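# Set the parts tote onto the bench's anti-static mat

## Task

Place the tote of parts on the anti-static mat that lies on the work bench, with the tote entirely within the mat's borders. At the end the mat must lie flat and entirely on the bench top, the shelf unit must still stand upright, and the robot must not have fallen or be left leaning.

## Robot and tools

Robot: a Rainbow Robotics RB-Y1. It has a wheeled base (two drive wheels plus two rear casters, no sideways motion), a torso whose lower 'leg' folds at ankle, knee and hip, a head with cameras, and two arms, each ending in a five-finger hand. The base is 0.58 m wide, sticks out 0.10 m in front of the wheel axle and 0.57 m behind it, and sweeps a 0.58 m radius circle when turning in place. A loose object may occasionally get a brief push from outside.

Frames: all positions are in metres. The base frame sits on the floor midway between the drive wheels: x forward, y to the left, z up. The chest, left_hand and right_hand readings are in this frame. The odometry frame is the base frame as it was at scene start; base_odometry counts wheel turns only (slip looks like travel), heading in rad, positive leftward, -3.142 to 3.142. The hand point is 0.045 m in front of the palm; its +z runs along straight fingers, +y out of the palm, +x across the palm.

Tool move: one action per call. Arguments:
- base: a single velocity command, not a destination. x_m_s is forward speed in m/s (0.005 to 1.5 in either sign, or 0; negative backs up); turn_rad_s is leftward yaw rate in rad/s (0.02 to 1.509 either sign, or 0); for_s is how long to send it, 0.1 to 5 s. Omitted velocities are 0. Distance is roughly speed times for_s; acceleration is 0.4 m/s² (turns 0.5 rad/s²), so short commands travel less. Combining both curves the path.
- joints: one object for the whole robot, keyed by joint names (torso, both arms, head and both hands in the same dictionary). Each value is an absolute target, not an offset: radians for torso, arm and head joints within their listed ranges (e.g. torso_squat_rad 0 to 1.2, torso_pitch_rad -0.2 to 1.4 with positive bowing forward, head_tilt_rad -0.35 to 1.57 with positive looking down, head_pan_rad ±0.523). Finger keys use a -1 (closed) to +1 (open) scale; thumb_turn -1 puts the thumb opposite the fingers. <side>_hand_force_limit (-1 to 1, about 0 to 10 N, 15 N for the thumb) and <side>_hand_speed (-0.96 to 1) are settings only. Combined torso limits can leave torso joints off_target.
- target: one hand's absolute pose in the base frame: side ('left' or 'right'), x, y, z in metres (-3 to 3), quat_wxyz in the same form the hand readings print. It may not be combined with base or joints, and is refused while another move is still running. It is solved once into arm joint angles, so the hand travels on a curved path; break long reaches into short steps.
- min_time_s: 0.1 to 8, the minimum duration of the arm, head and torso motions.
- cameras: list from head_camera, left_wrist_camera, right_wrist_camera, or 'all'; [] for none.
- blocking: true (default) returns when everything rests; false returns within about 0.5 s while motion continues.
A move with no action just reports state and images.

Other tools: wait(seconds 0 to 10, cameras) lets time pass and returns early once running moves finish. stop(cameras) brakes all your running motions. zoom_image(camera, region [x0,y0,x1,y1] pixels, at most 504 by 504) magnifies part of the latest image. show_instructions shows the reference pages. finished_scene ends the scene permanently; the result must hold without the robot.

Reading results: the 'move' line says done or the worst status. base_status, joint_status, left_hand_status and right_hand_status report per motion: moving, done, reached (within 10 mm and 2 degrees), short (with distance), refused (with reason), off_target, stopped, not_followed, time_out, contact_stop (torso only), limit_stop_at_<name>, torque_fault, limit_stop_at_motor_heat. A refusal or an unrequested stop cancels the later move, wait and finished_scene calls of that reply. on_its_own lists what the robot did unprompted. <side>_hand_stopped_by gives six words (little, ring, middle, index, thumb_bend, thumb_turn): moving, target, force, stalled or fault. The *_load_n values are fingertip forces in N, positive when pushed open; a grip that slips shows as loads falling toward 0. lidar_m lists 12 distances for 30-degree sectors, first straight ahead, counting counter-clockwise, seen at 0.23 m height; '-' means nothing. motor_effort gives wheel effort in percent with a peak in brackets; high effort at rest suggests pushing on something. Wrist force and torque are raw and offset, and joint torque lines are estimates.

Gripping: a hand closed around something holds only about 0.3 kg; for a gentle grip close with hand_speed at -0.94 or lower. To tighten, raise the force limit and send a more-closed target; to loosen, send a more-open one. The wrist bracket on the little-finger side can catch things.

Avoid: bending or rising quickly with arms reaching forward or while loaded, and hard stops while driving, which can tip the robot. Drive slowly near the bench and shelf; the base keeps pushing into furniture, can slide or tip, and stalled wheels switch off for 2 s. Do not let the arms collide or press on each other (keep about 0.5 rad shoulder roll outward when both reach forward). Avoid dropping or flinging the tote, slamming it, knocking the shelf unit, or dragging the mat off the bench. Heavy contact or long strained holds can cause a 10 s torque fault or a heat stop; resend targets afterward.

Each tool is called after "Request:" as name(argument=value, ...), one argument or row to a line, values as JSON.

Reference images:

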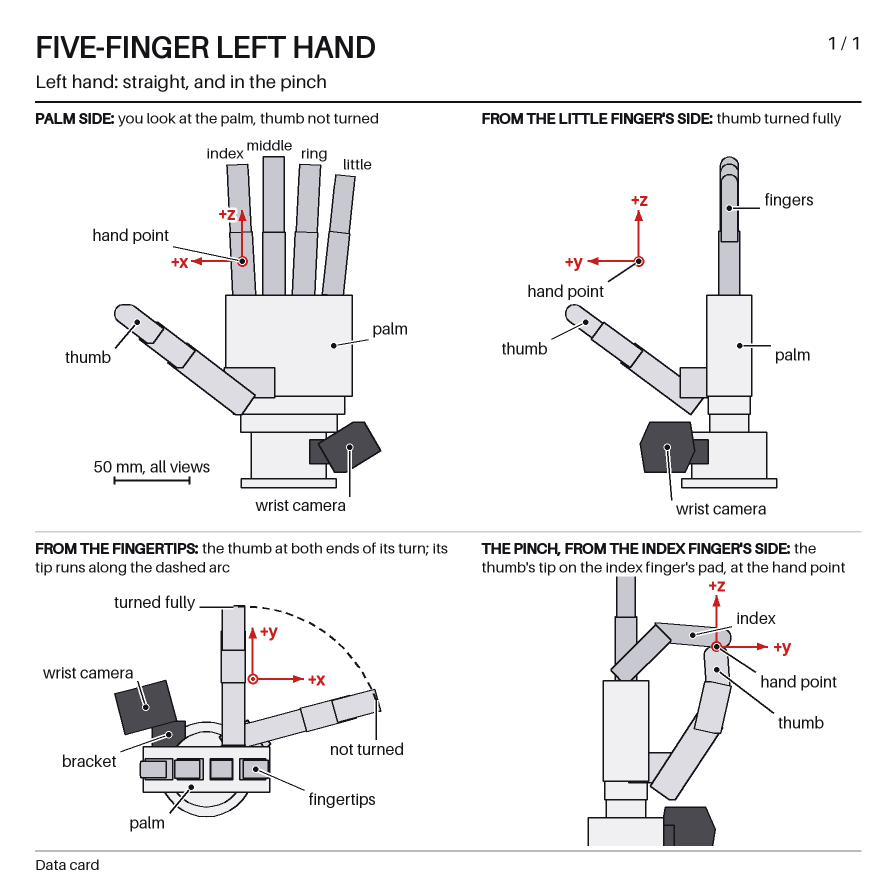

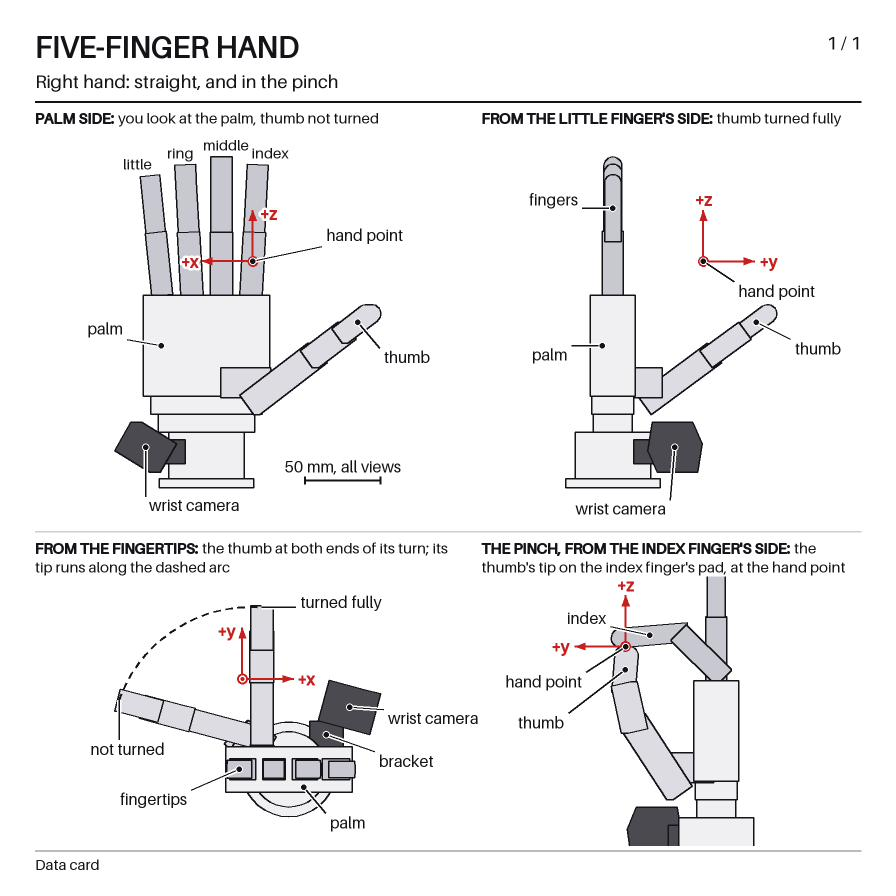

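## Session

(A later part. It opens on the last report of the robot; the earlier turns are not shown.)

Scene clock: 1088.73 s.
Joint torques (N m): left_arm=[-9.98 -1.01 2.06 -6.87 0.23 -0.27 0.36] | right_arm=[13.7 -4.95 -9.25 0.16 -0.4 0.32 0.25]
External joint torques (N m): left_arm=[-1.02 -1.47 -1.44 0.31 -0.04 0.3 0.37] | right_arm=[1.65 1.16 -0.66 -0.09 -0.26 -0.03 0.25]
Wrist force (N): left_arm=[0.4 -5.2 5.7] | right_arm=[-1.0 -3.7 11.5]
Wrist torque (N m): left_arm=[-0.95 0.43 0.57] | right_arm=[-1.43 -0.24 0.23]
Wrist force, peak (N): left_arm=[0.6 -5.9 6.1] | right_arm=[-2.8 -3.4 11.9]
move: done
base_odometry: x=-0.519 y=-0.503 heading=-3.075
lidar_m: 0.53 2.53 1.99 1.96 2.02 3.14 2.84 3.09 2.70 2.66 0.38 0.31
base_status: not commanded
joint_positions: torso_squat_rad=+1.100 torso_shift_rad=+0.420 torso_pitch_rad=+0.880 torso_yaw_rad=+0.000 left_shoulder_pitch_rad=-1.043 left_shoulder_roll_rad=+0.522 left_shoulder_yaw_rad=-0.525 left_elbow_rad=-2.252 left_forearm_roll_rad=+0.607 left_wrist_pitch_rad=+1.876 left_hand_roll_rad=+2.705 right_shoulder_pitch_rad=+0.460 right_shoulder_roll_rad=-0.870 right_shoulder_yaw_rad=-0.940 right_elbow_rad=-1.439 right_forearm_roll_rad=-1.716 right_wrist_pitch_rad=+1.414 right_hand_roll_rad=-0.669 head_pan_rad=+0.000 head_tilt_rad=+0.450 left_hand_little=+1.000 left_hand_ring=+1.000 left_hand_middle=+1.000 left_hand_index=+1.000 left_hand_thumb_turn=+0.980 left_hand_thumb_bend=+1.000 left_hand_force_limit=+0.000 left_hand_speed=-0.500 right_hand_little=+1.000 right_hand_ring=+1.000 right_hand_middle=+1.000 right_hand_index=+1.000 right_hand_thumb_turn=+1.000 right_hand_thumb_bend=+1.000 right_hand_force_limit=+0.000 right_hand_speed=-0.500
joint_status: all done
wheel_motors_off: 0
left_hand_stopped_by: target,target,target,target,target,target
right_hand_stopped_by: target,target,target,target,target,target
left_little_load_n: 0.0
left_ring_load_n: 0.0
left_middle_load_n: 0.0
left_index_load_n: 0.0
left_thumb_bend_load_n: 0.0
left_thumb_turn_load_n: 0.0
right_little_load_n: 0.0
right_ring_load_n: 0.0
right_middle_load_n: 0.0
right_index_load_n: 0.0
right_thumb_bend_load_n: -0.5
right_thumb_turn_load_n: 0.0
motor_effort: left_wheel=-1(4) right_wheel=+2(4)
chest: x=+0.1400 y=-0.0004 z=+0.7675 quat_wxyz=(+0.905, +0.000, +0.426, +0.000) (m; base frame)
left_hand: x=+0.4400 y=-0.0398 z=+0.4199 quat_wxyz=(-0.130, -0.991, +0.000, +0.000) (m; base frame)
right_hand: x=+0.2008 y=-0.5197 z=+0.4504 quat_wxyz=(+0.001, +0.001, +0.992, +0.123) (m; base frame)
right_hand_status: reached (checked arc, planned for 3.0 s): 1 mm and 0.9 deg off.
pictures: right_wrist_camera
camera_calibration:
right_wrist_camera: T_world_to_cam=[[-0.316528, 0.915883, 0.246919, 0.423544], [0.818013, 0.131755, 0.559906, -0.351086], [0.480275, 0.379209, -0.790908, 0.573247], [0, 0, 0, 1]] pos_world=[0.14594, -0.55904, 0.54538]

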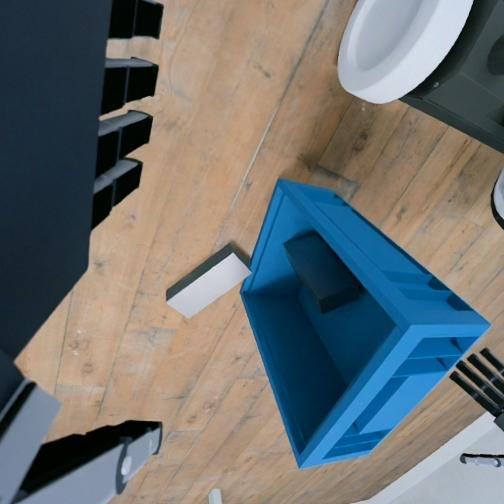

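Request:
move(
  target={"side": "right", "x": 0.40, "y": -0.42, "z": 0.50, "quat_wxyz": [0, 0, 0.9914, 0.1305]},
  min_time_s=2,
  cameras=[],
)

Request:
move(
  target={"side": "right", "x": 0.44, "y": -0.31, "z": 0.42, "quat_wxyz": [0, 0, 0.9914, 0.1305]},
  min_time_s=2,
  cameras=["all"],
)

Scene clock: 1101.70 s.
Joint torques (N m): left_arm=[-10.32 -0.14 2.24 -7.08 0.27 -0.24 0.41] | right_arm=[2.68 -6.35 -10.61 -0.35 -0.78 0.14 -0.02]
External joint torques (N m): left_arm=[-1.36 -0.6 -1.26 0.1 -0.01 0.33 0.41] | right_arm=[-0.16 -0.13 -1.23 0.06 -0.44 0.09 -0.02]
Wrist force (N): left_arm=[0.6 -5.4 5.8] | right_arm=[-0.9 -3.7 11.6]
Wrist torque (N m): left_arm=[-0.95 0.39 0.59] | right_arm=[-1.45 -0.29 0.16]
Wrist force, peak (N): left_arm=[0.2 -6.1 5.8] | right_arm=[-1.6 -3.5 12.3]
move: done
base_odometry: x=-0.519 y=-0.503 heading=-3.075
lidar_m: 0.54 2.53 1.99 1.96 2.03 3.15 2.84 3.09 2.70 2.66 0.38 0.31
base_status: not commanded
joint_positions: torso_squat_rad=+1.100 torso_shift_rad=+0.420 torso_pitch_rad=+0.880 torso_yaw_rad=+0.000 left_shoulder_pitch_rad=-1.043 left_shoulder_roll_rad=+0.522 left_shoulder_yaw_rad=-0.525 left_elbow_rad=-2.252 left_forearm_roll_rad=+0.607 left_wrist_pitch_rad=+1.876 left_hand_roll_rad=+2.705 right_shoulder_pitch_rad=+0.358 right_shoulder_roll_rad=-1.219 right_shoulder_yaw_rad=-0.984 right_elbow_rad=-1.822 right_forearm_roll_rad=-1.758 right_wrist_pitch_rad=+1.407 right_hand_roll_rad=-1.394 head_pan_rad=+0.000 head_tilt_rad=+0.450 left_hand_little=+1.000 left_hand_ring=+1.000 left_hand_middle=+1.000 left_hand_index=+1.000 left_hand_thumb_turn=+0.980 left_hand_thumb_bend=+1.000 left_hand_force_limit=+0.000 left_hand_speed=-0.500 right_hand_little=+1.000 right_hand_ring=+1.000 right_hand_middle=+1.000 right_hand_index=+1.000 right_hand_thumb_turn=+1.000 right_hand_thumb_bend=+1.000 right_hand_force_limit=+0.000 right_hand_speed=-0.500
joint_status: all done
wheel_motors_off: 0
left_hand_stopped_by: target,target,target,target,target,target
right_hand_stopped_by: target,target,target,target,target,target
left_little_load_n: 0.0
left_ring_load_n: 0.0
left_middle_load_n: 0.0
left_index_load_n: 0.0
left_thumb_bend_load_n: 0.0
left_thumb_turn_load_n: 0.0
right_little_load_n: 0.0
right_ring_load_n: 0.0
right_middle_load_n: 0.0
right_index_load_n: 0.0
right_thumb_bend_load_n: 0.0
right_thumb_turn_load_n: 0.0
motor_effort: left_wheel=+2(3) right_wheel=+1(4)
chest: x=+0.1400 y=-0.0004 z=+0.7675 quat_wxyz=(+0.905, +0.000, +0.426, +0.000) (m; base frame)
left_hand: x=+0.4400 y=-0.0398 z=+0.4199 quat_wxyz=(-0.130, -0.991, +0.000, +0.000) (m; base frame)
right_hand: x=+0.3998 y=-0.4201 z=+0.4999 quat_wxyz=(+0.000, +0.000, +0.991, +0.130) (m; base frame)
right_hand_status: reached (checked arc, planned for 2.0 s): 0 mm and 0.0 deg off.
pictures: none
No camera images: "cameras" was empty.

Scene clock: 1104.03 s.
Joint torques (N m): left_arm=[-10.38 -0.97 2.19 -7.08 0.32 -0.46 0.25] | right_arm=[-1.44 -8.32 -7.75 -1.78 -0.18 -0.12 -0.05]
External joint torques (N m): left_arm=[-1.42 -1.44 -1.32 0.1 0.04 0.1 0.26] | right_arm=[-0.1 -0.06 0.45 -0.05 0.1 0.05 -0.05]
Wrist force (N): left_arm=[-0.2 -5.5 5.7] | right_arm=[-1.7 -3.6 11.6]
Wrist torque (N m): left_arm=[-0.99 0.54 0.55] | right_arm=[-1.46 -0.13 0.12]
Wrist force, peak (N): left_arm=[0.3 -5.6 6.3] | right_arm=[-1.2 -3.1 12.2]
move: done
base_odometry: x=-0.519 y=-0.503 heading=-3.075
lidar_m: 0.53 2.52 1.99 1.95 2.03 3.15 2.84 3.10 2.70 2.66 0.38 0.30
base_status: not commanded
joint_positions: torso_squat_rad=+1.100 torso_shift_rad=+0.420 torso_pitch_rad=+0.880 torso_yaw_rad=+0.000 left_shoulder_pitch_rad=-1.043 left_shoulder_roll_rad=+0.522 left_shoulder_yaw_rad=-0.525 left_elbow_rad=-2.252 left_forearm_roll_rad=+0.607 left_wrist_pitch_rad=+1.876 left_hand_roll_rad=+2.705 right_shoulder_pitch_rad=+0.133 right_shoulder_roll_rad=-1.428 right_shoulder_yaw_rad=-0.475 right_elbow_rad=-2.021 right_forearm_roll_rad=-1.564 right_wrist_pitch_rad=+1.037 right_hand_roll_rad=-1.818 head_pan_rad=+0.000 head_tilt_rad=+0.450 left_hand_little=+1.000 left_hand_ring=+1.000 left_hand_middle=+1.000 left_hand_index=+1.000 left_hand_thumb_turn=+0.980 left_hand_thumb_bend=+1.000 left_hand_force_limit=+0.000 left_hand_speed=-0.500 right_hand_little=+1.000 right_hand_ring=+1.000 right_hand_middle=+1.000 right_hand_index=+1.000 right_hand_thumb_turn=+1.000 right_hand_thumb_bend=+1.000 right_hand_force_limit=+0.000 right_hand_speed=-0.500
joint_status: all done
wheel_motors_off: 0
left_hand_stopped_by: target,target,target,target,target,target
right_hand_stopped_by: target,target,target,target,target,target
left_little_load_n: 0.0
left_ring_load_n: 0.0
left_middle_load_n: 0.0
left_index_load_n: 0.0
left_thumb_bend_load_n: 0.0
left_thumb_turn_load_n: 0.0
right_little_load_n: 0.0
right_ring_load_n: 0.0
right_middle_load_n: 0.0
right_index_load_n: 0.0
right_thumb_bend_load_n: 0.0
right_thumb_turn_load_n: 0.0
motor_effort: left_wheel=+2(3) right_wheel=+2(4)
chest: x=+0.1400 y=-0.0004 z=+0.7675 quat_wxyz=(+0.905, +0.000, +0.426, +0.000) (m; base frame)
left_hand: x=+0.4400 y=-0.0398 z=+0.4199 quat_wxyz=(-0.130, -0.991, +0.000, +0.000) (m; base frame)
right_hand: x=+0.4399 y=-0.3102 z=+0.4201 quat_wxyz=(+0.000, +0.000, +0.991, +0.130) (m; base frame)
right_hand_status: reached (checked arc, planned for 2.0 s): 0 mm and 0.0 deg off.
pictures: head_camera, left_wrist_camera, right_wrist_camera
camera_calibration:
head_camera: T_world_to_cam=[[-0.00863907, -0.999959, 0.00280732, 0.00544744], [-0.974658, 0.00779284, -0.223565, 0.56206], [0.223534, -0.00466756, -0.974685, 0.730424], [0, 0, 0, 1]] pos_world=[0.384589, 0.00447647, 0.837575]
left_wrist_camera: T_world_to_cam=[[0.224501, 0.945913, -0.234198, 0.0335848], [0.833086, -0.061623, 0.5497, -0.595311], [0.505536, -0.318515, -0.801861, 0.221733], [0, 0, 0, 1]] pos_world=[0.376311, 0.00217201, 0.512907]
right_wrist_camera: T_world_to_cam=[[-0.318486, 0.911115, 0.261602, 0.308059], [0.818302, 0.124955, 0.561041, -0.560131], [0.478485, 0.392753, -0.785364, 0.357635], [0, 0, 0, 1]] pos_world=[0.385346, -0.351149, 0.514542]

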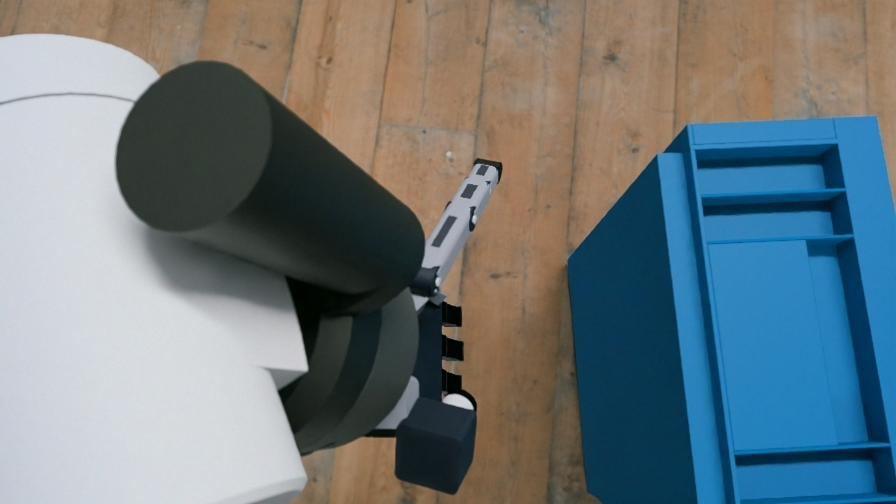

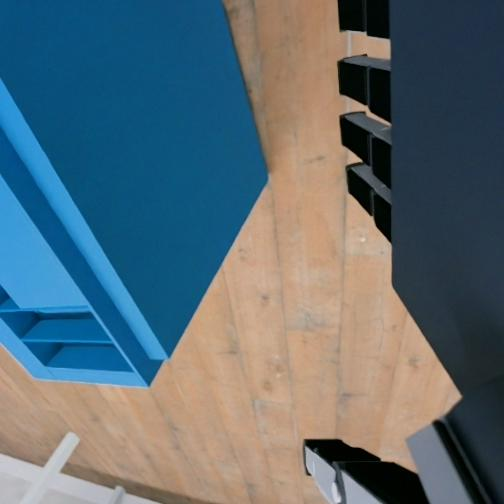

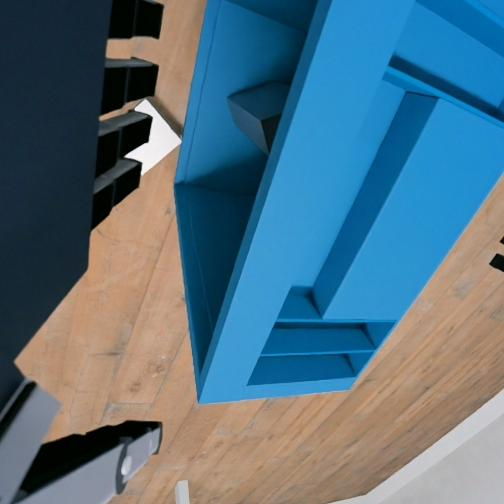

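Request:
move(
  target={"side": "right", "x": 0.44, "y": -0.22, "z": 0.43, "quat_wxyz": [0, 0, 0.9914, 0.1305]},
  min_time_s=3,
  cameras=["right_wrist_camera"],
)

Request:
move(
  target={"side": "right", "x": 0.44, "y": -0.16, "z": 0.43, "quat_wxyz": [0, 0, 0.9914, 0.1305]},
  min_time_s=3,
  cameras=["all"],
)

Scene clock: 1112.60 s.
Joint torques (N m): left_arm=[-10.17 -0.87 2.23 -7.12 0.23 -0.2 0.33] | right_arm=[-4.83 -8.61 -7.07 -3.09 -0.14 -0.76 -0.11]
External joint torques (N m): left_arm=[-1.21 -1.34 -1.27 0.06 -0.05 0.37 0.33] | right_arm=[-0.96 -0.3 0.18 -0.63 0.02 -0.36 -0.11]
Wrist force (N): left_arm=[0.4 -5.5 6.1] | right_arm=[-0.9 -4.5 11.6]
Wrist torque (N m): left_arm=[-1.02 0.46 0.58] | right_arm=[-1.40 -0.17 0.09]
Wrist force, peak (N): left_arm=[0.1 -5.9 6.2] | right_arm=[-0.4 -4.9 11.9]
move: done
base_odometry: x=-0.519 y=-0.503 heading=-3.075
lidar_m: 0.47 2.53 1.98 1.96 2.02 3.15 2.84 3.09 2.70 2.66 0.38 0.30
base_status: not commanded
joint_positions: torso_squat_rad=+1.100 torso_shift_rad=+0.420 torso_pitch_rad=+0.880 torso_yaw_rad=+0.000 left_shoulder_pitch_rad=-1.043 left_shoulder_roll_rad=+0.522 left_shoulder_yaw_rad=-0.525 left_elbow_rad=-2.252 left_forearm_roll_rad=+0.607 left_wrist_pitch_rad=+1.876 left_hand_roll_rad=+2.705 right_shoulder_pitch_rad=-0.003 right_shoulder_roll_rad=-1.626 right_shoulder_yaw_rad=-0.267 right_elbow_rad=-2.275 right_forearm_roll_rad=-1.393 right_wrist_pitch_rad=+0.909 right_hand_roll_rad=-2.285 head_pan_rad=+0.000 head_tilt_rad=+0.450 left_hand_little=+1.000 left_hand_ring=+1.000 left_hand_middle=+1.000 left_hand_index=+1.000 left_hand_thumb_turn=+0.980 left_hand_thumb_bend=+1.000 left_hand_force_limit=+0.000 left_hand_speed=-0.500 right_hand_little=+1.000 right_hand_ring=+1.000 right_hand_middle=+1.000 right_hand_index=+1.000 right_hand_thumb_turn=+1.000 right_hand_thumb_bend=+1.000 right_hand_force_limit=+0.000 right_hand_speed=-0.500
joint_status: all done
wheel_motors_off: 0
left_hand_stopped_by: target,target,target,target,target,target
right_hand_stopped_by: target,target,target,target,target,target
left_little_load_n: 0.0
left_ring_load_n: 0.0
left_middle_load_n: 0.0
left_index_load_n: 0.0
left_thumb_bend_load_n: 0.0
left_thumb_turn_load_n: 0.0
right_little_load_n: 0.0
right_ring_load_n: 0.0
right_middle_load_n: 0.0
right_index_load_n: 0.0
right_thumb_bend_load_n: 0.0
right_thumb_turn_load_n: 0.0
motor_effort: left_wheel=+1(3) right_wheel=+0(4)
chest: x=+0.1400 y=-0.0004 z=+0.7676 quat_wxyz=(+0.905, +0.000, +0.426, +0.000) (m; base frame)
left_hand: x=+0.4400 y=-0.0399 z=+0.4199 quat_wxyz=(-0.130, -0.991, +0.000, +0.000) (m; base frame)
right_hand: x=+0.4399 y=-0.2204 z=+0.4301 quat_wxyz=(+0.000, +0.000, +0.991, +0.131) (m; base frame)
right_hand_status: reached (checked arc, planned for 3.0 s): 0 mm and 0.0 deg off.
pictures: right_wrist_camera
camera_calibration:
right_wrist_camera: T_world_to_cam=[[-0.318527, 0.910843, 0.262498, 0.223186], [0.818285, 0.12443, 0.561183, -0.577016], [0.478487, 0.39355, -0.784964, 0.330224], [0, 0, 0, 1]] pos_world=[0.385246, -0.261449, 0.52444]

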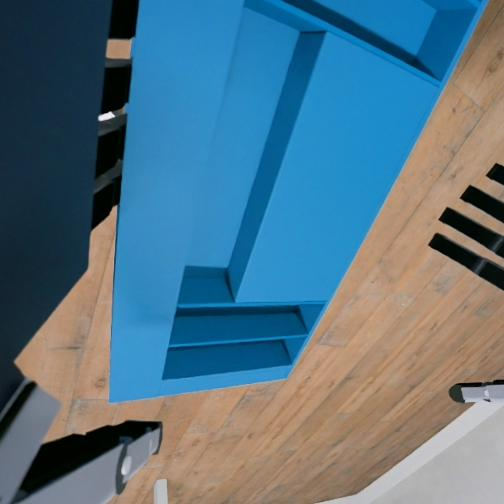

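Scene clock: 1116.27 s.
Joint torques (N m): left_arm=[-10.13 -0.95 2.13 -7.73 0.57 -1.09 0.12] | right_arm=[-5.62 -10.7 -6.8 -3.81 0.09 -0.3 -0.08]
External joint torques (N m): left_arm=[-1.17 -1.42 -1.37 -0.55 0.3 -0.52 0.12] | right_arm=[-0.17 0.85 0.2 -0.31 0.14 0.23 -0.08]
Wrist force (N): left_arm=[0.0 -7.2 5.2] | right_arm=[-1.5 -3.2 11.5]
Wrist torque (N m): left_arm=[-0.88 0.47 0.54] | right_arm=[-1.40 -0.16 0.14]
Wrist force, peak (N): left_arm=[0.8 -14.0 5.6] | right_arm=[-1.3 -3.4 12.2]
move: done
base_odometry: x=-0.519 y=-0.503 heading=-3.075
lidar_m: 0.28 2.53 1.99 1.95 2.03 3.15 2.84 3.09 2.69 2.66 2.85 0.26
base_status: not commanded
joint_positions: torso_squat_rad=+1.100 torso_shift_rad=+0.420 torso_pitch_rad=+0.880 torso_yaw_rad=+0.000 left_shoulder_pitch_rad=-1.043 left_shoulder_roll_rad=+0.522 left_shoulder_yaw_rad=-0.525 left_elbow_rad=-2.252 left_forearm_roll_rad=+0.606 left_wrist_pitch_rad=+1.877 left_hand_roll_rad=+2.705 right_shoulder_pitch_rad=-0.545 right_shoulder_roll_rad=-1.617 right_shoulder_yaw_rad=+0.244 right_elbow_rad=-2.376 right_forearm_roll_rad=-1.213 right_wrist_pitch_rad=+0.978 right_hand_roll_rad=-2.586 head_pan_rad=+0.000 head_tilt_rad=+0.450 left_hand_little=+1.000 left_hand_ring=+1.000 left_hand_middle=+1.000 left_hand_index=+1.000 left_hand_thumb_turn=+0.980 left_hand_thumb_bend=+1.000 left_hand_force_limit=+0.000 left_hand_speed=-0.500 right_hand_little=+1.000 right_hand_ring=+1.000 right_hand_middle=+1.000 right_hand_index=+1.000 right_hand_thumb_turn=+1.000 right_hand_thumb_bend=+1.000 right_hand_force_limit=+0.000 right_hand_speed=-0.500
joint_status: all done
wheel_motors_off: 0
left_hand_stopped_by: target,target,target,target,target,target
right_hand_stopped_by: target,target,target,target,target,target
left_little_load_n: 0.0
left_ring_load_n: 0.0
left_middle_load_n: 0.0
left_index_load_n: 0.5
left_thumb_bend_load_n: 0.0
left_thumb_turn_load_n: 0.0
right_little_load_n: 0.0
right_ring_load_n: 0.0
right_middle_load_n: 0.0
right_index_load_n: 0.0
right_thumb_bend_load_n: 0.0
right_thumb_turn_load_n: 0.0
motor_effort: left_wheel=+4(4) right_wheel=-1(4)
chest: x=+0.1400 y=-0.0003 z=+0.7676 quat_wxyz=(+0.905, +0.000, +0.426, +0.000) (m; base frame)
left_hand: x=+0.4400 y=-0.0397 z=+0.4198 quat_wxyz=(-0.130, -0.991, +0.000, +0.000) (m; base frame)
right_hand: x=+0.4393 y=-0.1596 z=+0.4306 quat_wxyz=(+0.004, -0.001, +0.991, +0.135) (m; base frame)
right_hand_status: reached (checked arc, planned for 3.0 s): 1 mm and 0.7 deg off.
pictures: head_camera, left_wrist_camera, right_wrist_camera
camera_calibration:
head_camera: T_world_to_cam=[[-0.00863907, -0.999959, 0.00280732, 0.00544744], [-0.974658, 0.00779284, -0.223565, 0.56206], [0.223534, -0.00466756, -0.974685, 0.730424], [0, 0, 0, 1]] pos_world=[0.384589, 0.00447647, 0.837575]
left_wrist_camera: T_world_to_cam=[[0.224392, 0.946014, -0.233894, 0.0333765], [0.833135, -0.0617305, 0.549614, -0.595279], [0.505504, -0.318194, -0.802009, 0.221852], [0, 0, 0, 1]] pos_world=[0.376312, 0.00227052, 0.512908]
right_wrist_camera: T_world_to_cam=[[-0.320989, 0.908268, 0.268358, 0.165774], [0.813994, 0.119732, 0.5684, -0.586382], [0.484129, 0.400891, -0.777757, 0.30257], [0, 0, 0, 1]] pos_world=[0.38404, -0.201657, 0.524139]

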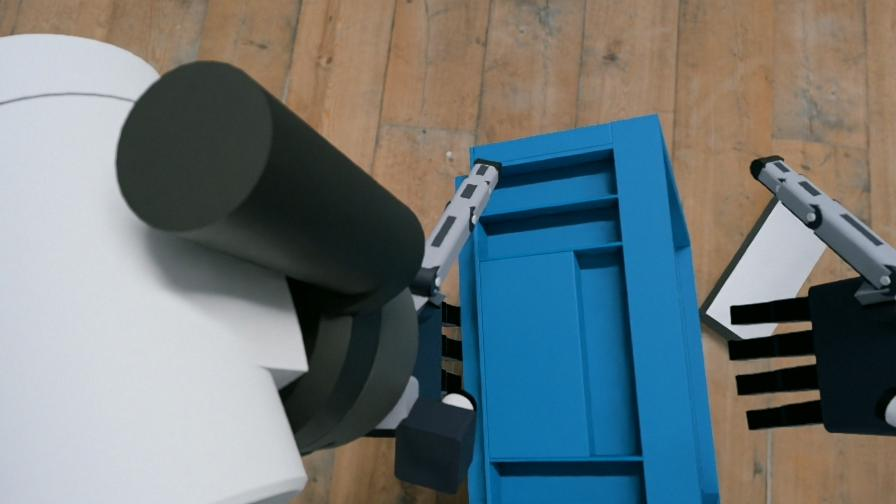

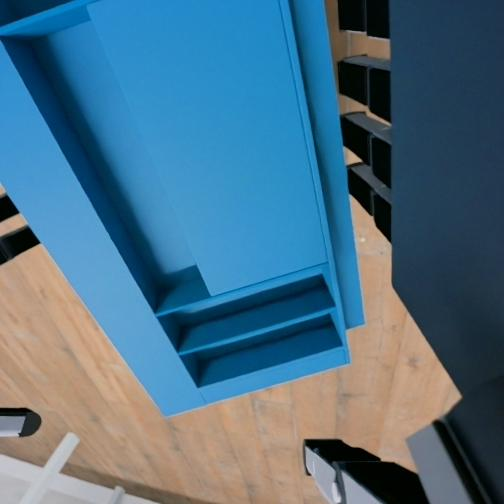

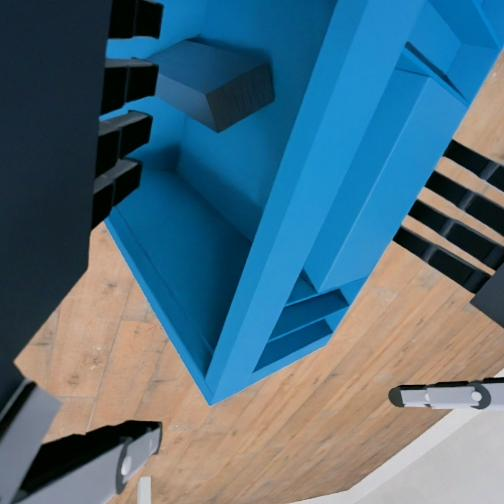

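Request:
move(
  target={"side": "left", "x": 0.43, "y": 0.0225, "z": 0.3765, "quat_wxyz": [0.1305, 0.9914, 0, 0]},
  min_time_s=3,
  cameras=["left_wrist_camera"],
)

Request:
move(
  target={"side": "left", "x": 0.42, "y": 0.0935, "z": 0.3115, "quat_wxyz": [0.1305, 0.9914, 0, 0]},
  min_time_s=3,
  cameras=["all"],
)

Scene clock: 1164.30 s.
Joint torques (N m): left_arm=[-6.41 2.98 3.57 -9.75 0.86 -1.68 -0.28] | right_arm=[-5.52 -10.64 -6.56 -3.63 -0.03 -0.37 -0.05]
External joint torques (N m): left_arm=[0.02 -0.23 -0.27 -2.19 0.52 -1.16 -0.27] | right_arm=[-0.06 0.92 0.44 -0.13 0.02 0.16 -0.05]
Wrist force (N): left_arm=[0.5 -8.4 7.3] | right_arm=[-1.0 -3.8 11.7]
Wrist torque (N m): left_arm=[-0.89 0.37 0.47] | right_arm=[-1.48 -0.30 0.15]
Wrist force, peak (N): left_arm=[0.2 -8.2 7.5] | right_arm=[-1.3 -3.8 12.3]
move: done
base_odometry: x=-0.519 y=-0.503 heading=-3.075
lidar_m: 0.25 2.53 1.99 1.96 2.03 3.15 2.84 3.09 2.69 2.66 2.87 0.26
base_status: not commanded
joint_positions: torso_squat_rad=+1.100 torso_shift_rad=+0.420 torso_pitch_rad=+0.880 torso_yaw_rad=+0.000 left_shoulder_pitch_rad=-0.824 left_shoulder_roll_rad=+0.694 left_shoulder_yaw_rad=-0.442 left_elbow_rad=-2.269 left_forearm_roll_rad=+0.631 left_wrist_pitch_rad=+1.671 left_hand_roll_rad=+2.568 right_shoulder_pitch_rad=-0.545 right_shoulder_roll_rad=-1.617 right_shoulder_yaw_rad=+0.244 right_elbow_rad=-2.376 right_forearm_roll_rad=-1.213 right_wrist_pitch_rad=+0.978 right_hand_roll_rad=-2.586 head_pan_rad=+0.000 head_tilt_rad=+0.450 left_hand_little=+1.000 left_hand_ring=+1.000 left_hand_middle=+1.000 left_hand_index=+1.000 left_hand_thumb_turn=+0.980 left_hand_thumb_bend=+1.000 left_hand_force_limit=+0.000 left_hand_speed=-0.500 right_hand_little=+1.000 right_hand_ring=+1.000 right_hand_middle=+1.000 right_hand_index=+1.000 right_hand_thumb_turn=+1.000 right_hand_thumb_bend=+1.000 right_hand_force_limit=+0.000 right_hand_speed=-0.500
joint_status: all done
wheel_motors_off: 0
left_hand_stopped_by: target,target,target,target,target,target
right_hand_stopped_by: target,target,target,target,target,target
left_little_load_n: 0.0
left_ring_load_n: -0.5
left_middle_load_n: 0.0
left_index_load_n: 0.5
left_thumb_bend_load_n: 0.0
left_thumb_turn_load_n: 0.0
right_little_load_n: 0.0
right_ring_load_n: 0.0
right_middle_load_n: 0.0
right_index_load_n: 0.0
right_thumb_bend_load_n: 0.0
right_thumb_turn_load_n: 0.0
motor_effort: left_wheel=+2(5) right_wheel=+1(3)
chest: x=+0.1400 y=-0.0003 z=+0.7676 quat_wxyz=(+0.905, +0.000, +0.426, +0.000) (m; base frame)
left_hand: x=+0.4301 y=+0.0233 z=+0.3768 quat_wxyz=(-0.126, -0.992, -0.001, -0.001) (m; base frame)
left_hand_status: reached (checked arc, planned for 3.0 s): 1 mm and 0.5 deg off.
right_hand: x=+0.4393 y=-0.1596 z=+0.4306 quat_wxyz=(+0.004, -0.001, +0.991, +0.135) (m; base frame)
pictures: left_wrist_camera
camera_calibration:
left_wrist_camera: T_world_to_cam=[[0.2234, 0.948123, -0.226174, -0.0365809], [0.832529, -0.0649228, 0.550163, -0.559332], [0.506939, -0.311203, -0.803844, 0.212307], [0, 0, 0, 1]] pos_world=[0.366206, 0.0644403, 0.470112]

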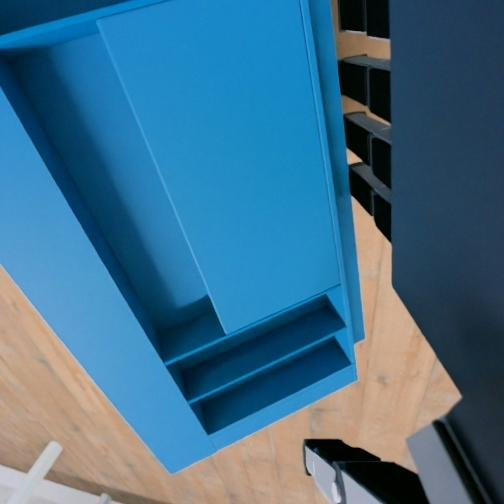

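Scene clock: 1167.63 s.
Joint torques (N m): left_arm=[-3.52 7.2 4.45 -7.19 0.66 -0.62 -0.18] | right_arm=[-5.12 -10.63 -7.21 -3.67 -0.11 -0.28 -0.08]
External joint torques (N m): left_arm=[0.45 1.42 0.11 0.25 0.23 -0.16 -0.18] | right_arm=[0.34 0.93 -0.21 -0.17 -0.05 0.24 -0.08]
Wrist force (N): left_arm=[0.4 -5.4 5.3] | right_arm=[-1.5 -3.7 11.2]
Wrist torque (N m): left_arm=[-0.96 0.48 0.45] | right_arm=[-1.43 -0.15 0.14]
Wrist force, peak (N): left_arm=[0.2 -13.0 8.9] | right_arm=[-1.2 -3.2 12.1]
move: done
base_odometry: x=-0.519 y=-0.503 heading=-3.075
lidar_m: 1.83 2.52 1.99 1.96 2.03 3.15 2.84 3.09 2.70 2.66 2.87 2.21
base_status: not commanded
joint_positions: torso_squat_rad=+1.100 torso_shift_rad=+0.420 torso_pitch_rad=+0.880 torso_yaw_rad=+0.000 left_shoulder_pitch_rad=-0.601 left_shoulder_roll_rad=+0.823 left_shoulder_yaw_rad=-0.349 left_elbow_rad=-2.111 left_forearm_roll_rad=+0.686 left_wrist_pitch_rad=+1.339 left_hand_roll_rad=+2.341 right_shoulder_pitch_rad=-0.545 right_shoulder_roll_rad=-1.617 right_shoulder_yaw_rad=+0.245 right_elbow_rad=-2.376 right_forearm_roll_rad=-1.213 right_wrist_pitch_rad=+0.978 right_hand_roll_rad=-2.586 head_pan_rad=+0.000 head_tilt_rad=+0.450 left_hand_little=+1.000 left_hand_ring=+1.000 left_hand_middle=+1.000 left_hand_index=+1.000 left_hand_thumb_turn=+0.980 left_hand_thumb_bend=+1.000 left_hand_force_limit=+0.000 left_hand_speed=-0.500 right_hand_little=+1.000 right_hand_ring=+1.000 right_hand_middle=+1.000 right_hand_index=+1.000 right_hand_thumb_turn=+1.000 right_hand_thumb_bend=+1.000 right_hand_force_limit=+0.000 right_hand_speed=-0.500
joint_status: all done
wheel_motors_off: 0
left_hand_stopped_by: target,target,target,target,target,target
right_hand_stopped_by: target,target,target,target,target,target
left_little_load_n: 0.0
left_ring_load_n: 0.0
left_middle_load_n: 0.0
left_index_load_n: 0.0
left_thumb_bend_load_n: 0.0
left_thumb_turn_load_n: 0.5
right_little_load_n: 0.0
right_ring_load_n: 0.0
right_middle_load_n: 0.0
right_index_load_n: 0.0
right_thumb_bend_load_n: 0.0
right_thumb_turn_load_n: 0.0
motor_effort: left_wheel=+3(5) right_wheel=-1(4)
chest: x=+0.1400 y=-0.0003 z=+0.7675 quat_wxyz=(+0.905, +0.000, +0.426, +0.000) (m; base frame)
left_hand: x=+0.4201 y=+0.0934 z=+0.3117 quat_wxyz=(-0.130, -0.991, +0.000, +0.000) (m; base frame)
left_hand_status: reached (checked arc, planned for 3.0 s): 0 mm and 0.1 deg off.
right_hand: x=+0.4393 y=-0.1596 z=+0.4306 quat_wxyz=(+0.004, -0.001, +0.991, +0.135) (m; base frame)
pictures: head_camera, left_wrist_camera, right_wrist_camera
camera_calibration:
head_camera: T_world_to_cam=[[-0.00863907, -0.999959, 0.00280732, 0.00544744], [-0.974658, 0.00779284, -0.223565, 0.56206], [0.223534, -0.00466756, -0.974685, 0.730424], [0, 0, 0, 1]] pos_world=[0.384589, 0.00447647, 0.837575]
left_wrist_camera: T_world_to_cam=[[0.223945, 0.946236, -0.233422, -0.11332], [0.832692, -0.061314, 0.550332, -0.511122], [0.506432, -0.317612, -0.801654, 0.186949], [0, 0, 0, 1]] pos_world=[0.356308, 0.135266, 0.404704]
right_wrist_camera: T_world_to_cam=[[-0.320989, 0.908268, 0.268358, 0.165651], [0.813994, 0.119732, 0.5684, -0.586313], [0.484129, 0.400891, -0.777757, 0.302578], [0, 0, 0, 1]] pos_world=[0.38394, -0.201557, 0.524139]

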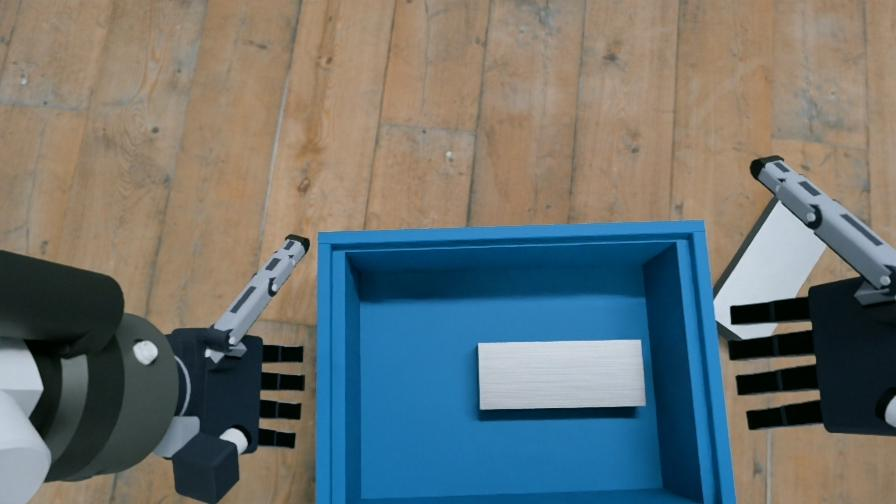

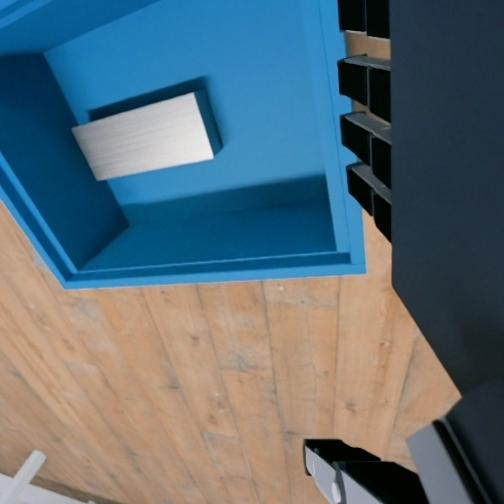

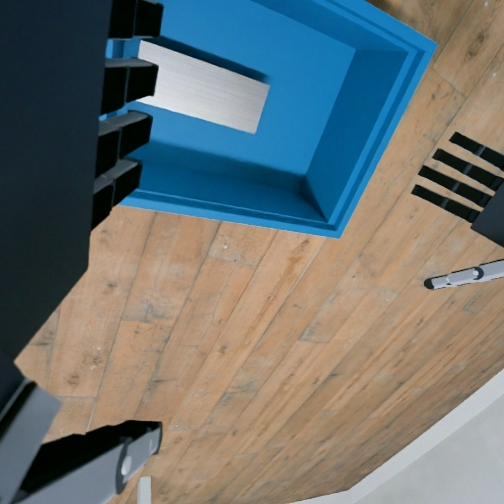

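Request:
move(
  target={"side": "left", "x": 0.40, "y": 0.20, "z": 0.33, "quat_wxyz": [0.1305, 0.9914, 0, 0]},
  min_time_s=1.5,
  cameras=[],
)

Request:
move(
  target={"side": "right", "x": 0.42, "y": -0.26, "z": 0.30, "quat_wxyz": [0, 0, 0.9914, 0.1305]},
  min_time_s=2,
  cameras=[],
)

Request:
move(
  target={"side": "right", "x": 0.42, "y": -0.25, "z": 0.17, "quat_wxyz": [0, 0, 0.9914, 0.1305]},
  min_time_s=2,
  cameras=["head_camera", "right_wrist_camera"],
)

Scene clock: 1219.30 s.
Joint torques (N m): left_arm=[-0.6 9.86 5.63 -6.59 0.59 -0.71 -0.13] | right_arm=[-5.48 -10.54 -6.76 -3.6 -0.13 -0.39 0.03]
External joint torques (N m): left_arm=[0.5 1.27 -0.11 -0.83 0.13 -0.34 -0.13] | right_arm=[-0.03 1.01 0.24 -0.1 -0.07 0.14 0.03]
Wrist force (N): left_arm=[0.3 -5.1 5.7] | right_arm=[-1.1 -3.6 11.7]
Wrist torque (N m): left_arm=[-0.92 0.46 0.42] | right_arm=[-1.46 -0.24 0.17]
Wrist force, peak (N): left_arm=[0.2 -5.9 5.9] | right_arm=[-1.6 -3.9 11.9]
move: done
base_odometry: x=-0.519 y=-0.503 heading=-3.075
lidar_m: 1.82 2.53 1.98 1.96 2.03 3.15 2.84 3.09 2.70 2.66 2.86 2.21
base_status: not commanded
joint_positions: torso_squat_rad=+1.100 torso_shift_rad=+0.420 torso_pitch_rad=+0.880 torso_yaw_rad=+0.000 left_shoulder_pitch_rad=-0.275 left_shoulder_roll_rad=+1.082 left_shoulder_yaw_rad=-0.072 left_elbow_rad=-2.140 left_forearm_roll_rad=+0.970 left_wrist_pitch_rad=+1.123 left_hand_roll_rad=+2.136 right_shoulder_pitch_rad=-0.545 right_shoulder_roll_rad=-1.617 right_shoulder_yaw_rad=+0.245 right_elbow_rad=-2.376 right_forearm_roll_rad=-1.213 right_wrist_pitch_rad=+0.978 right_hand_roll_rad=-2.586 head_pan_rad=+0.000 head_tilt_rad=+0.450 left_hand_little=+1.000 left_hand_ring=+1.000 left_hand_middle=+1.000 left_hand_index=+1.000 left_hand_thumb_turn=+0.980 left_hand_thumb_bend=+1.000 left_hand_force_limit=+0.000 left_hand_speed=-0.500 right_hand_little=+1.000 right_hand_ring=+1.000 right_hand_middle=+1.000 right_hand_index=+1.000 right_hand_thumb_turn=+1.000 right_hand_thumb_bend=+1.000 right_hand_force_limit=+0.000 right_hand_speed=-0.500
joint_status: all done
wheel_motors_off: 0
left_hand_stopped_by: target,target,target,target,target,target
right_hand_stopped_by: target,target,target,target,target,target
left_little_load_n: 0.0
left_ring_load_n: 0.0
left_middle_load_n: 0.0
left_index_load_n: 0.0
left_thumb_bend_load_n: 0.0
left_thumb_turn_load_n: 0.0
right_little_load_n: 0.0
right_ring_load_n: 0.0
right_middle_load_n: 0.0
right_index_load_n: 0.0
right_thumb_bend_load_n: -0.5
right_thumb_turn_load_n: 0.0
motor_effort: left_wheel=+2(4) right_wheel=-2(3)
chest: x=+0.1400 y=-0.0003 z=+0.7675 quat_wxyz=(+0.905, +0.000, +0.426, +0.000) (m; base frame)
left_hand: x=+0.4001 y=+0.1999 z=+0.3300 quat_wxyz=(-0.130, -0.991, +0.000, +0.000) (m; base frame)
left_hand_status: reached (checked arc, planned for 1.5 s): 0 mm and 0.0 deg off.
right_hand: x=+0.4393 y=-0.1596 z=+0.4306 quat_wxyz=(+0.004, -0.001, +0.991, +0.135) (m; base frame)
pictures: none
No camera images: "cameras" was empty.

Scene clock: 1221.63 s.
Joint torques (N m): left_arm=[-0.6 10.42 5.59 -6.12 0.55 -0.67 0] | right_arm=[-1.75 -12.13 -5.8 -2.41 -0.66 -0.26 0.27]
External joint torques (N m): left_arm=[0.5 1.83 -0.15 -0.36 0.09 -0.3 0] | right_arm=[1.06 1.19 0.4 0.55 -0.5 0.03 0.27]
Wrist force (N): left_arm=[0.4 -5.5 5.5] | right_arm=[-0.8 -3.5 11.5]
Wrist torque (N m): left_arm=[-0.95 0.48 0.43] | right_arm=[-1.42 -0.30 0.27]
Wrist force, peak (N): left_arm=[-0.2 -5.5 6.1] | right_arm=[-1.2 -3.8 12.2]
move: done
base_odometry: x=-0.519 y=-0.503 heading=-3.075
lidar_m: 1.82 2.52 1.98 1.95 2.03 3.16 2.84 3.09 2.70 2.66 2.87 2.20
base_status: not commanded
joint_positions: torso_squat_rad=+1.100 torso_shift_rad=+0.420 torso_pitch_rad=+0.880 torso_yaw_rad=+0.000 left_shoulder_pitch_rad=-0.275 left_shoulder_roll_rad=+1.082 left_shoulder_yaw_rad=-0.072 left_elbow_rad=-2.140 left_forearm_roll_rad=+0.970 left_wrist_pitch_rad=+1.123 left_hand_roll_rad=+2.136 right_shoulder_pitch_rad=-0.427 right_shoulder_roll_rad=-1.429 right_shoulder_yaw_rad=+0.409 right_elbow_rad=-1.868 right_forearm_roll_rad=-1.270 right_wrist_pitch_rad=+0.701 right_hand_roll_rad=-2.035 head_pan_rad=+0.000 head_tilt_rad=+0.450 left_hand_little=+1.000 left_hand_ring=+1.000 left_hand_middle=+1.000 left_hand_index=+1.000 left_hand_thumb_turn=+0.980 left_hand_thumb_bend=+1.000 left_hand_force_limit=+0.000 left_hand_speed=-0.500 right_hand_little=+1.000 right_hand_ring=+1.000 right_hand_middle=+1.000 right_hand_index=+1.000 right_hand_thumb_turn=+1.000 right_hand_thumb_bend=+1.000 right_hand_force_limit=+0.000 right_hand_speed=-0.500
joint_status: all done
wheel_motors_off: 0
left_hand_stopped_by: target,target,target,target,target,target
right_hand_stopped_by: target,target,target,target,target,target
left_little_load_n: 0.0
left_ring_load_n: 0.0
left_middle_load_n: 0.0
left_index_load_n: 0.0
left_thumb_bend_load_n: 0.0
left_thumb_turn_load_n: 0.0
right_little_load_n: 0.0
right_ring_load_n: 0.0
right_middle_load_n: 0.0
right_index_load_n: -0.5
right_thumb_bend_load_n: 0.0
right_thumb_turn_load_n: 0.0
motor_effort: left_wheel=+2(6) right_wheel=+0(3)
chest: x=+0.1400 y=-0.0003 z=+0.7675 quat_wxyz=(+0.905, +0.000, +0.426, +0.000) (m; base frame)
left_hand: x=+0.4001 y=+0.1999 z=+0.3300 quat_wxyz=(-0.130, -0.991, +0.000, +0.000) (m; base frame)
right_hand: x=+0.4202 y=-0.2598 z=+0.3002 quat_wxyz=(+0.001, +0.001, +0.992, +0.130) (m; base frame)
right_hand_status: reached (checked arc, planned for 2.0 s): 0 mm and 0.2 deg off.
pictures: none
No camera images: "cameras" was empty.

Scene clock: 1223.97 s.
Joint torques (N m): left_arm=[-0.7 9.96 5.95 -6.25 0.47 -0.54 -0.15] | right_arm=[-3.19 -11.65 -4.35 -2.31 -0.15 -0.12 0.26]
External joint torques (N m): left_arm=[0.4 1.37 0.21 -0.5 0.01 -0.17 -0.15] | right_arm=[0 0.99 0.4 0.63 0.06 -0.02 0.26]
Wrist force (N): left_arm=[0.0 -5.1 5.5] | right_arm=[-1.4 -3.3 11.3]
Wrist torque (N m): left_arm=[-0.91 0.50 0.44] | right_arm=[-1.38 -0.18 0.24]
Wrist force, peak (N): left_arm=[0.3 -5.6 6.3] | right_arm=[-1.0 -3.6 12.1]
move: done
base_odometry: x=-0.519 y=-0.503 heading=-3.075
lidar_m: 1.83 2.53 1.99 1.96 2.02 3.15 2.85 3.09 2.70 2.66 2.87 2.20
base_status: not commanded
joint_positions: torso_squat_rad=+1.100 torso_shift_rad=+0.420 torso_pitch_rad=+0.880 torso_yaw_rad=+0.000 left_shoulder_pitch_rad=-0.275 left_shoulder_roll_rad=+1.082 left_shoulder_yaw_rad=-0.072 left_elbow_rad=-2.140 left_forearm_roll_rad=+0.970 left_wrist_pitch_rad=+1.123 left_hand_roll_rad=+2.136 right_shoulder_pitch_rad=-0.698 right_shoulder_roll_rad=-0.980 right_shoulder_yaw_rad=+0.559 right_elbow_rad=-1.262 right_forearm_roll_rad=-1.253 right_wrist_pitch_rad=+0.685 right_hand_roll_rad=-1.655 head_pan_rad=+0.000 head_tilt_rad=+0.450 left_hand_little=+1.000 left_hand_ring=+1.000 left_hand_middle=+1.000 left_hand_index=+1.000 left_hand_thumb_turn=+0.980 left_hand_thumb_bend=+1.000 left_hand_force_limit=+0.000 left_hand_speed=-0.500 right_hand_little=+1.000 right_hand_ring=+1.000 right_hand_middle=+1.000 right_hand_index=+1.000 right_hand_thumb_turn=+1.000 right_hand_thumb_bend=+1.000 right_hand_force_limit=+0.000 right_hand_speed=-0.500
joint_status: all done
wheel_motors_off: 0
left_hand_stopped_by: target,target,target,target,target,target
right_hand_stopped_by: target,target,target,target,target,target
left_little_load_n: 0.0
left_ring_load_n: 0.0
left_middle_load_n: 0.0
left_index_load_n: 0.0
left_thumb_bend_load_n: 0.0
left_thumb_turn_load_n: -0.5
right_little_load_n: 0.0
right_ring_load_n: 0.0
right_middle_load_n: 0.0
right_index_load_n: 0.0
right_thumb_bend_load_n: 0.0
right_thumb_turn_load_n: 0.0
motor_effort: left_wheel=+3(5) right_wheel=-1(3)
chest: x=+0.1400 y=-0.0003 z=+0.7675 quat_wxyz=(+0.905, +0.000, +0.426, +0.000) (m; base frame)
left_hand: x=+0.4001 y=+0.1999 z=+0.3300 quat_wxyz=(-0.130, -0.991, +0.000, +0.000) (m; base frame)
right_hand: x=+0.4200 y=-0.2499 z=+0.1701 quat_wxyz=(+0.000, +0.000, +0.992, +0.130) (m; base frame)
right_hand_status: reached (checked arc, planned for 2.0 s): 0 mm and 0.1 deg off.
pictures: head_camera, right_wrist_camera
camera_calibration:
head_camera: T_world_to_cam=[[-0.00863907, -0.999959, 0.00280732, 0.00544744], [-0.974658, 0.00779284, -0.223565, 0.56206], [0.223534, -0.00466756, -0.974685, 0.730424], [0, 0, 0, 1]] pos_world=[0.384589, 0.00447647, 0.837575]
right_wrist_camera: T_world_to_cam=[[-0.318176, 0.911586, 0.260335, 0.312416], [0.818133, 0.125283, 0.561215, -0.410942], [0.478981, 0.391554, -0.785661, 0.146694], [0, 0, 0, 1]] pos_world=[0.365345, -0.290749, 0.264546]

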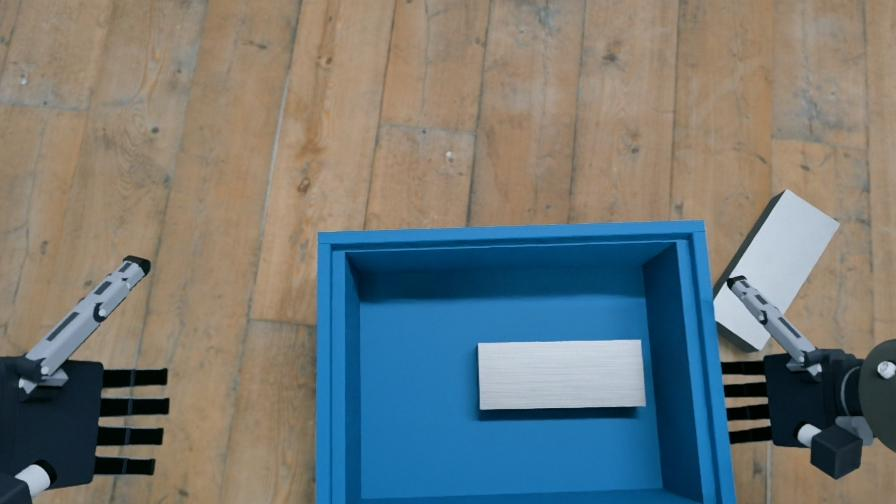

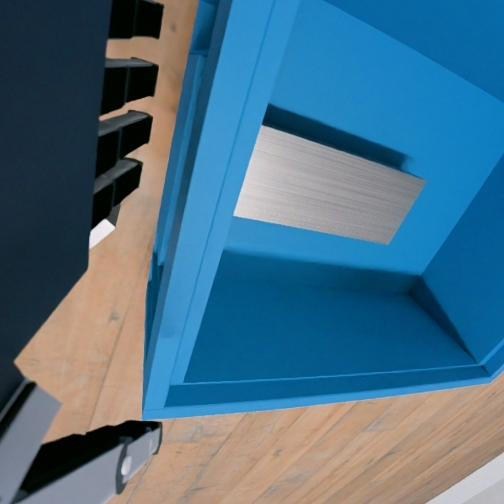

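Request:
move(
  target={"side": "right", "x": 0.42, "y": -0.19, "z": 0.165, "quat_wxyz": [0, 0, 0.9914, 0.1305]},
  min_time_s=2.5,
  cameras=[],
)

Request:
move(
  target={"side": "right", "x": 0.42, "y": -0.13, "z": 0.165, "quat_wxyz": [0, 0, 0.9914, 0.1305]},
  min_time_s=2.5,
  cameras=["head_camera"],
)

Scene clock: 1241.53 s.
Joint torques (N m): left_arm=[-0.54 9.99 5.66 -6.19 0.66 -0.55 -0.31] | right_arm=[-5.56 -7.43 -3.36 -6.2 -0.67 -0.25 0]
External joint torques (N m): left_arm=[0.56 1.4 -0.08 -0.43 0.2 -0.18 -0.31] | right_arm=[-1.6 3.08 1.11 -2.14 -0.47 -0.03 0]
Wrist force (N): left_arm=[0.4 -4.9 5.9] | right_arm=[-1.3 -6.1 11.9]
Wrist torque (N m): left_arm=[-0.90 0.48 0.45] | right_arm=[-1.19 -0.20 0.11]
Wrist force, peak (N): left_arm=[0.1 -5.8 5.8] | right_arm=[-1.5 -7.0 12.4]
move: done
base_odometry: x=-0.519 y=-0.503 heading=-3.075
lidar_m: 1.82 2.52 1.99 1.95 2.03 3.15 2.84 3.09 2.70 2.66 2.86 2.22
base_status: not commanded
joint_positions: torso_squat_rad=+1.100 torso_shift_rad=+0.420 torso_pitch_rad=+0.880 torso_yaw_rad=+0.000 left_shoulder_pitch_rad=-0.275 left_shoulder_roll_rad=+1.082 left_shoulder_yaw_rad=-0.072 left_elbow_rad=-2.140 left_forearm_roll_rad=+0.970 left_wrist_pitch_rad=+1.123 left_hand_roll_rad=+2.136 right_shoulder_pitch_rad=-0.739 right_shoulder_roll_rad=-0.903 right_shoulder_yaw_rad=+0.613 right_elbow_rad=-1.342 right_forearm_roll_rad=-1.042 right_wrist_pitch_rad=+0.708 right_hand_roll_rad=-1.887 head_pan_rad=+0.000 head_tilt_rad=+0.450 left_hand_little=+1.000 left_hand_ring=+1.000 left_hand_middle=+1.000 left_hand_index=+1.000 left_hand_thumb_turn=+0.980 left_hand_thumb_bend=+1.000 left_hand_force_limit=+0.000 left_hand_speed=-0.500 right_hand_little=+1.000 right_hand_ring=+1.000 right_hand_middle=+1.000 right_hand_index=+1.000 right_hand_thumb_turn=+1.000 right_hand_thumb_bend=+1.000 right_hand_force_limit=+0.000 right_hand_speed=-0.500
joint_status: all done
wheel_motors_off: 0
left_hand_stopped_by: target,target,target,target,target,target
right_hand_stopped_by: target,target,target,target,target,target
left_little_load_n: 0.0
left_ring_load_n: 0.0
left_middle_load_n: 0.0
left_index_load_n: 0.0
left_thumb_bend_load_n: 0.0
left_thumb_turn_load_n: 0.5
right_little_load_n: 0.0
right_ring_load_n: 0.0
right_middle_load_n: 0.5
right_index_load_n: 0.0
right_thumb_bend_load_n: 0.0
right_thumb_turn_load_n: 0.0
motor_effort: left_wheel=+3(5) right_wheel=+0(2)
chest: x=+0.1400 y=-0.0003 z=+0.7675 quat_wxyz=(+0.905, +0.000, +0.426, +0.000) (m; base frame)
left_hand: x=+0.4001 y=+0.1999 z=+0.3300 quat_wxyz=(-0.130, -0.991, +0.000, +0.000) (m; base frame)
right_hand: x=+0.4203 y=-0.1910 z=+0.1653 quat_wxyz=(+0.000, -0.001, +0.991, +0.133) (m; base frame)
right_hand_status: reached (checked arc, planned for 2.5 s): 1 mm and 0.3 deg off.
pictures: none
No camera images: "cameras" was empty.

Scene clock: 1244.37 s.
Joint torques (N m): left_arm=[-1 10.06 5.14 -6.29 0.49 -0.61 -0.17] | right_arm=[-6.37 -5.15 -3.17 -7.57 -0.62 -0.53 0.01]
External joint torques (N m): left_arm=[0.1 1.47 -0.6 -0.53 0.03 -0.24 -0.17] | right_arm=[-1.59 2.89 0.91 -2.38 -0.45 -0.2 0.01]
Wrist force (N): left_arm=[0.2 -5.4 5.8] | right_arm=[-0.8 -7.0 12.7]
Wrist torque (N m): left_arm=[-0.94 0.50 0.43] | right_arm=[-1.40 -0.30 0.10]
Wrist force, peak (N): left_arm=[0.6 -5.6 6.0] | right_arm=[-0.8 -7.0 12.7]
move: done
base_odometry: x=-0.519 y=-0.503 heading=-3.075
lidar_m: 1.83 2.52 1.98 1.95 2.03 3.15 2.83 3.09 2.70 2.66 2.86 2.22
base_status: not commanded
joint_positions: torso_squat_rad=+1.100 torso_shift_rad=+0.420 torso_pitch_rad=+0.880 torso_yaw_rad=+0.000 left_shoulder_pitch_rad=-0.275 left_shoulder_roll_rad=+1.082 left_shoulder_yaw_rad=-0.072 left_elbow_rad=-2.140 left_forearm_roll_rad=+0.970 left_wrist_pitch_rad=+1.123 left_hand_roll_rad=+2.136 right_shoulder_pitch_rad=-0.781 right_shoulder_roll_rad=-0.804 right_shoulder_yaw_rad=+0.651 right_elbow_rad=-1.410 right_forearm_roll_rad=-0.830 right_wrist_pitch_rad=+0.778 right_hand_roll_rad=-2.100 head_pan_rad=+0.000 head_tilt_rad=+0.450 left_hand_little=+1.000 left_hand_ring=+1.000 left_hand_middle=+1.000 left_hand_index=+1.000 left_hand_thumb_turn=+0.980 left_hand_thumb_bend=+1.000 left_hand_force_limit=+0.000 left_hand_speed=-0.500 right_hand_little=+1.000 right_hand_ring=+1.000 right_hand_middle=+1.000 right_hand_index=+1.000 right_hand_thumb_turn=+1.000 right_hand_thumb_bend=+1.000 right_hand_force_limit=+0.000 right_hand_speed=-0.500
joint_status: all done
wheel_motors_off: 0
left_hand_stopped_by: target,target,target,target,target,target
right_hand_stopped_by: target,target,target,target,target,target
left_little_load_n: 0.0
left_ring_load_n: 0.0
left_middle_load_n: 0.5
left_index_load_n: 0.0
left_thumb_bend_load_n: 0.0
left_thumb_turn_load_n: 0.0
right_little_load_n: 0.0
right_ring_load_n: 0.0
right_middle_load_n: 0.5
right_index_load_n: 0.0
right_thumb_bend_load_n: 0.0
right_thumb_turn_load_n: 0.0
motor_effort: left_wheel=+1(5) right_wheel=-2(3)
chest: x=+0.1400 y=-0.0003 z=+0.7675 quat_wxyz=(+0.905, +0.000, +0.426, +0.000) (m; base frame)
left_hand: x=+0.4001 y=+0.1999 z=+0.3300 quat_wxyz=(-0.130, -0.991, +0.000, +0.000) (m; base frame)
right_hand: x=+0.4203 y=-0.1310 z=+0.1653 quat_wxyz=(+0.000, +0.000, +0.991, +0.132) (m; base frame)
right_hand_status: reached (checked arc, planned for 2.5 s): 1 mm and 0.2 deg off.
pictures: head_camera
camera_calibration:
head_camera: T_world_to_cam=[[-0.00866085, -0.999958, 0.00290491, 0.00537401], [-0.974658, 0.00779225, -0.223565, 0.562061], [0.223533, -0.00476756, -0.974685, 0.730424], [0, 0, 0, 1]] pos_world=[0.384589, 0.00447641, 0.837574]

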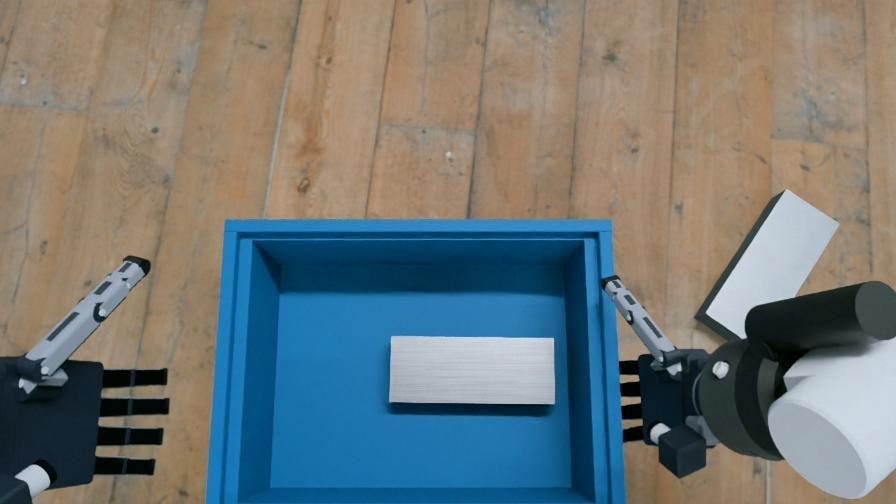

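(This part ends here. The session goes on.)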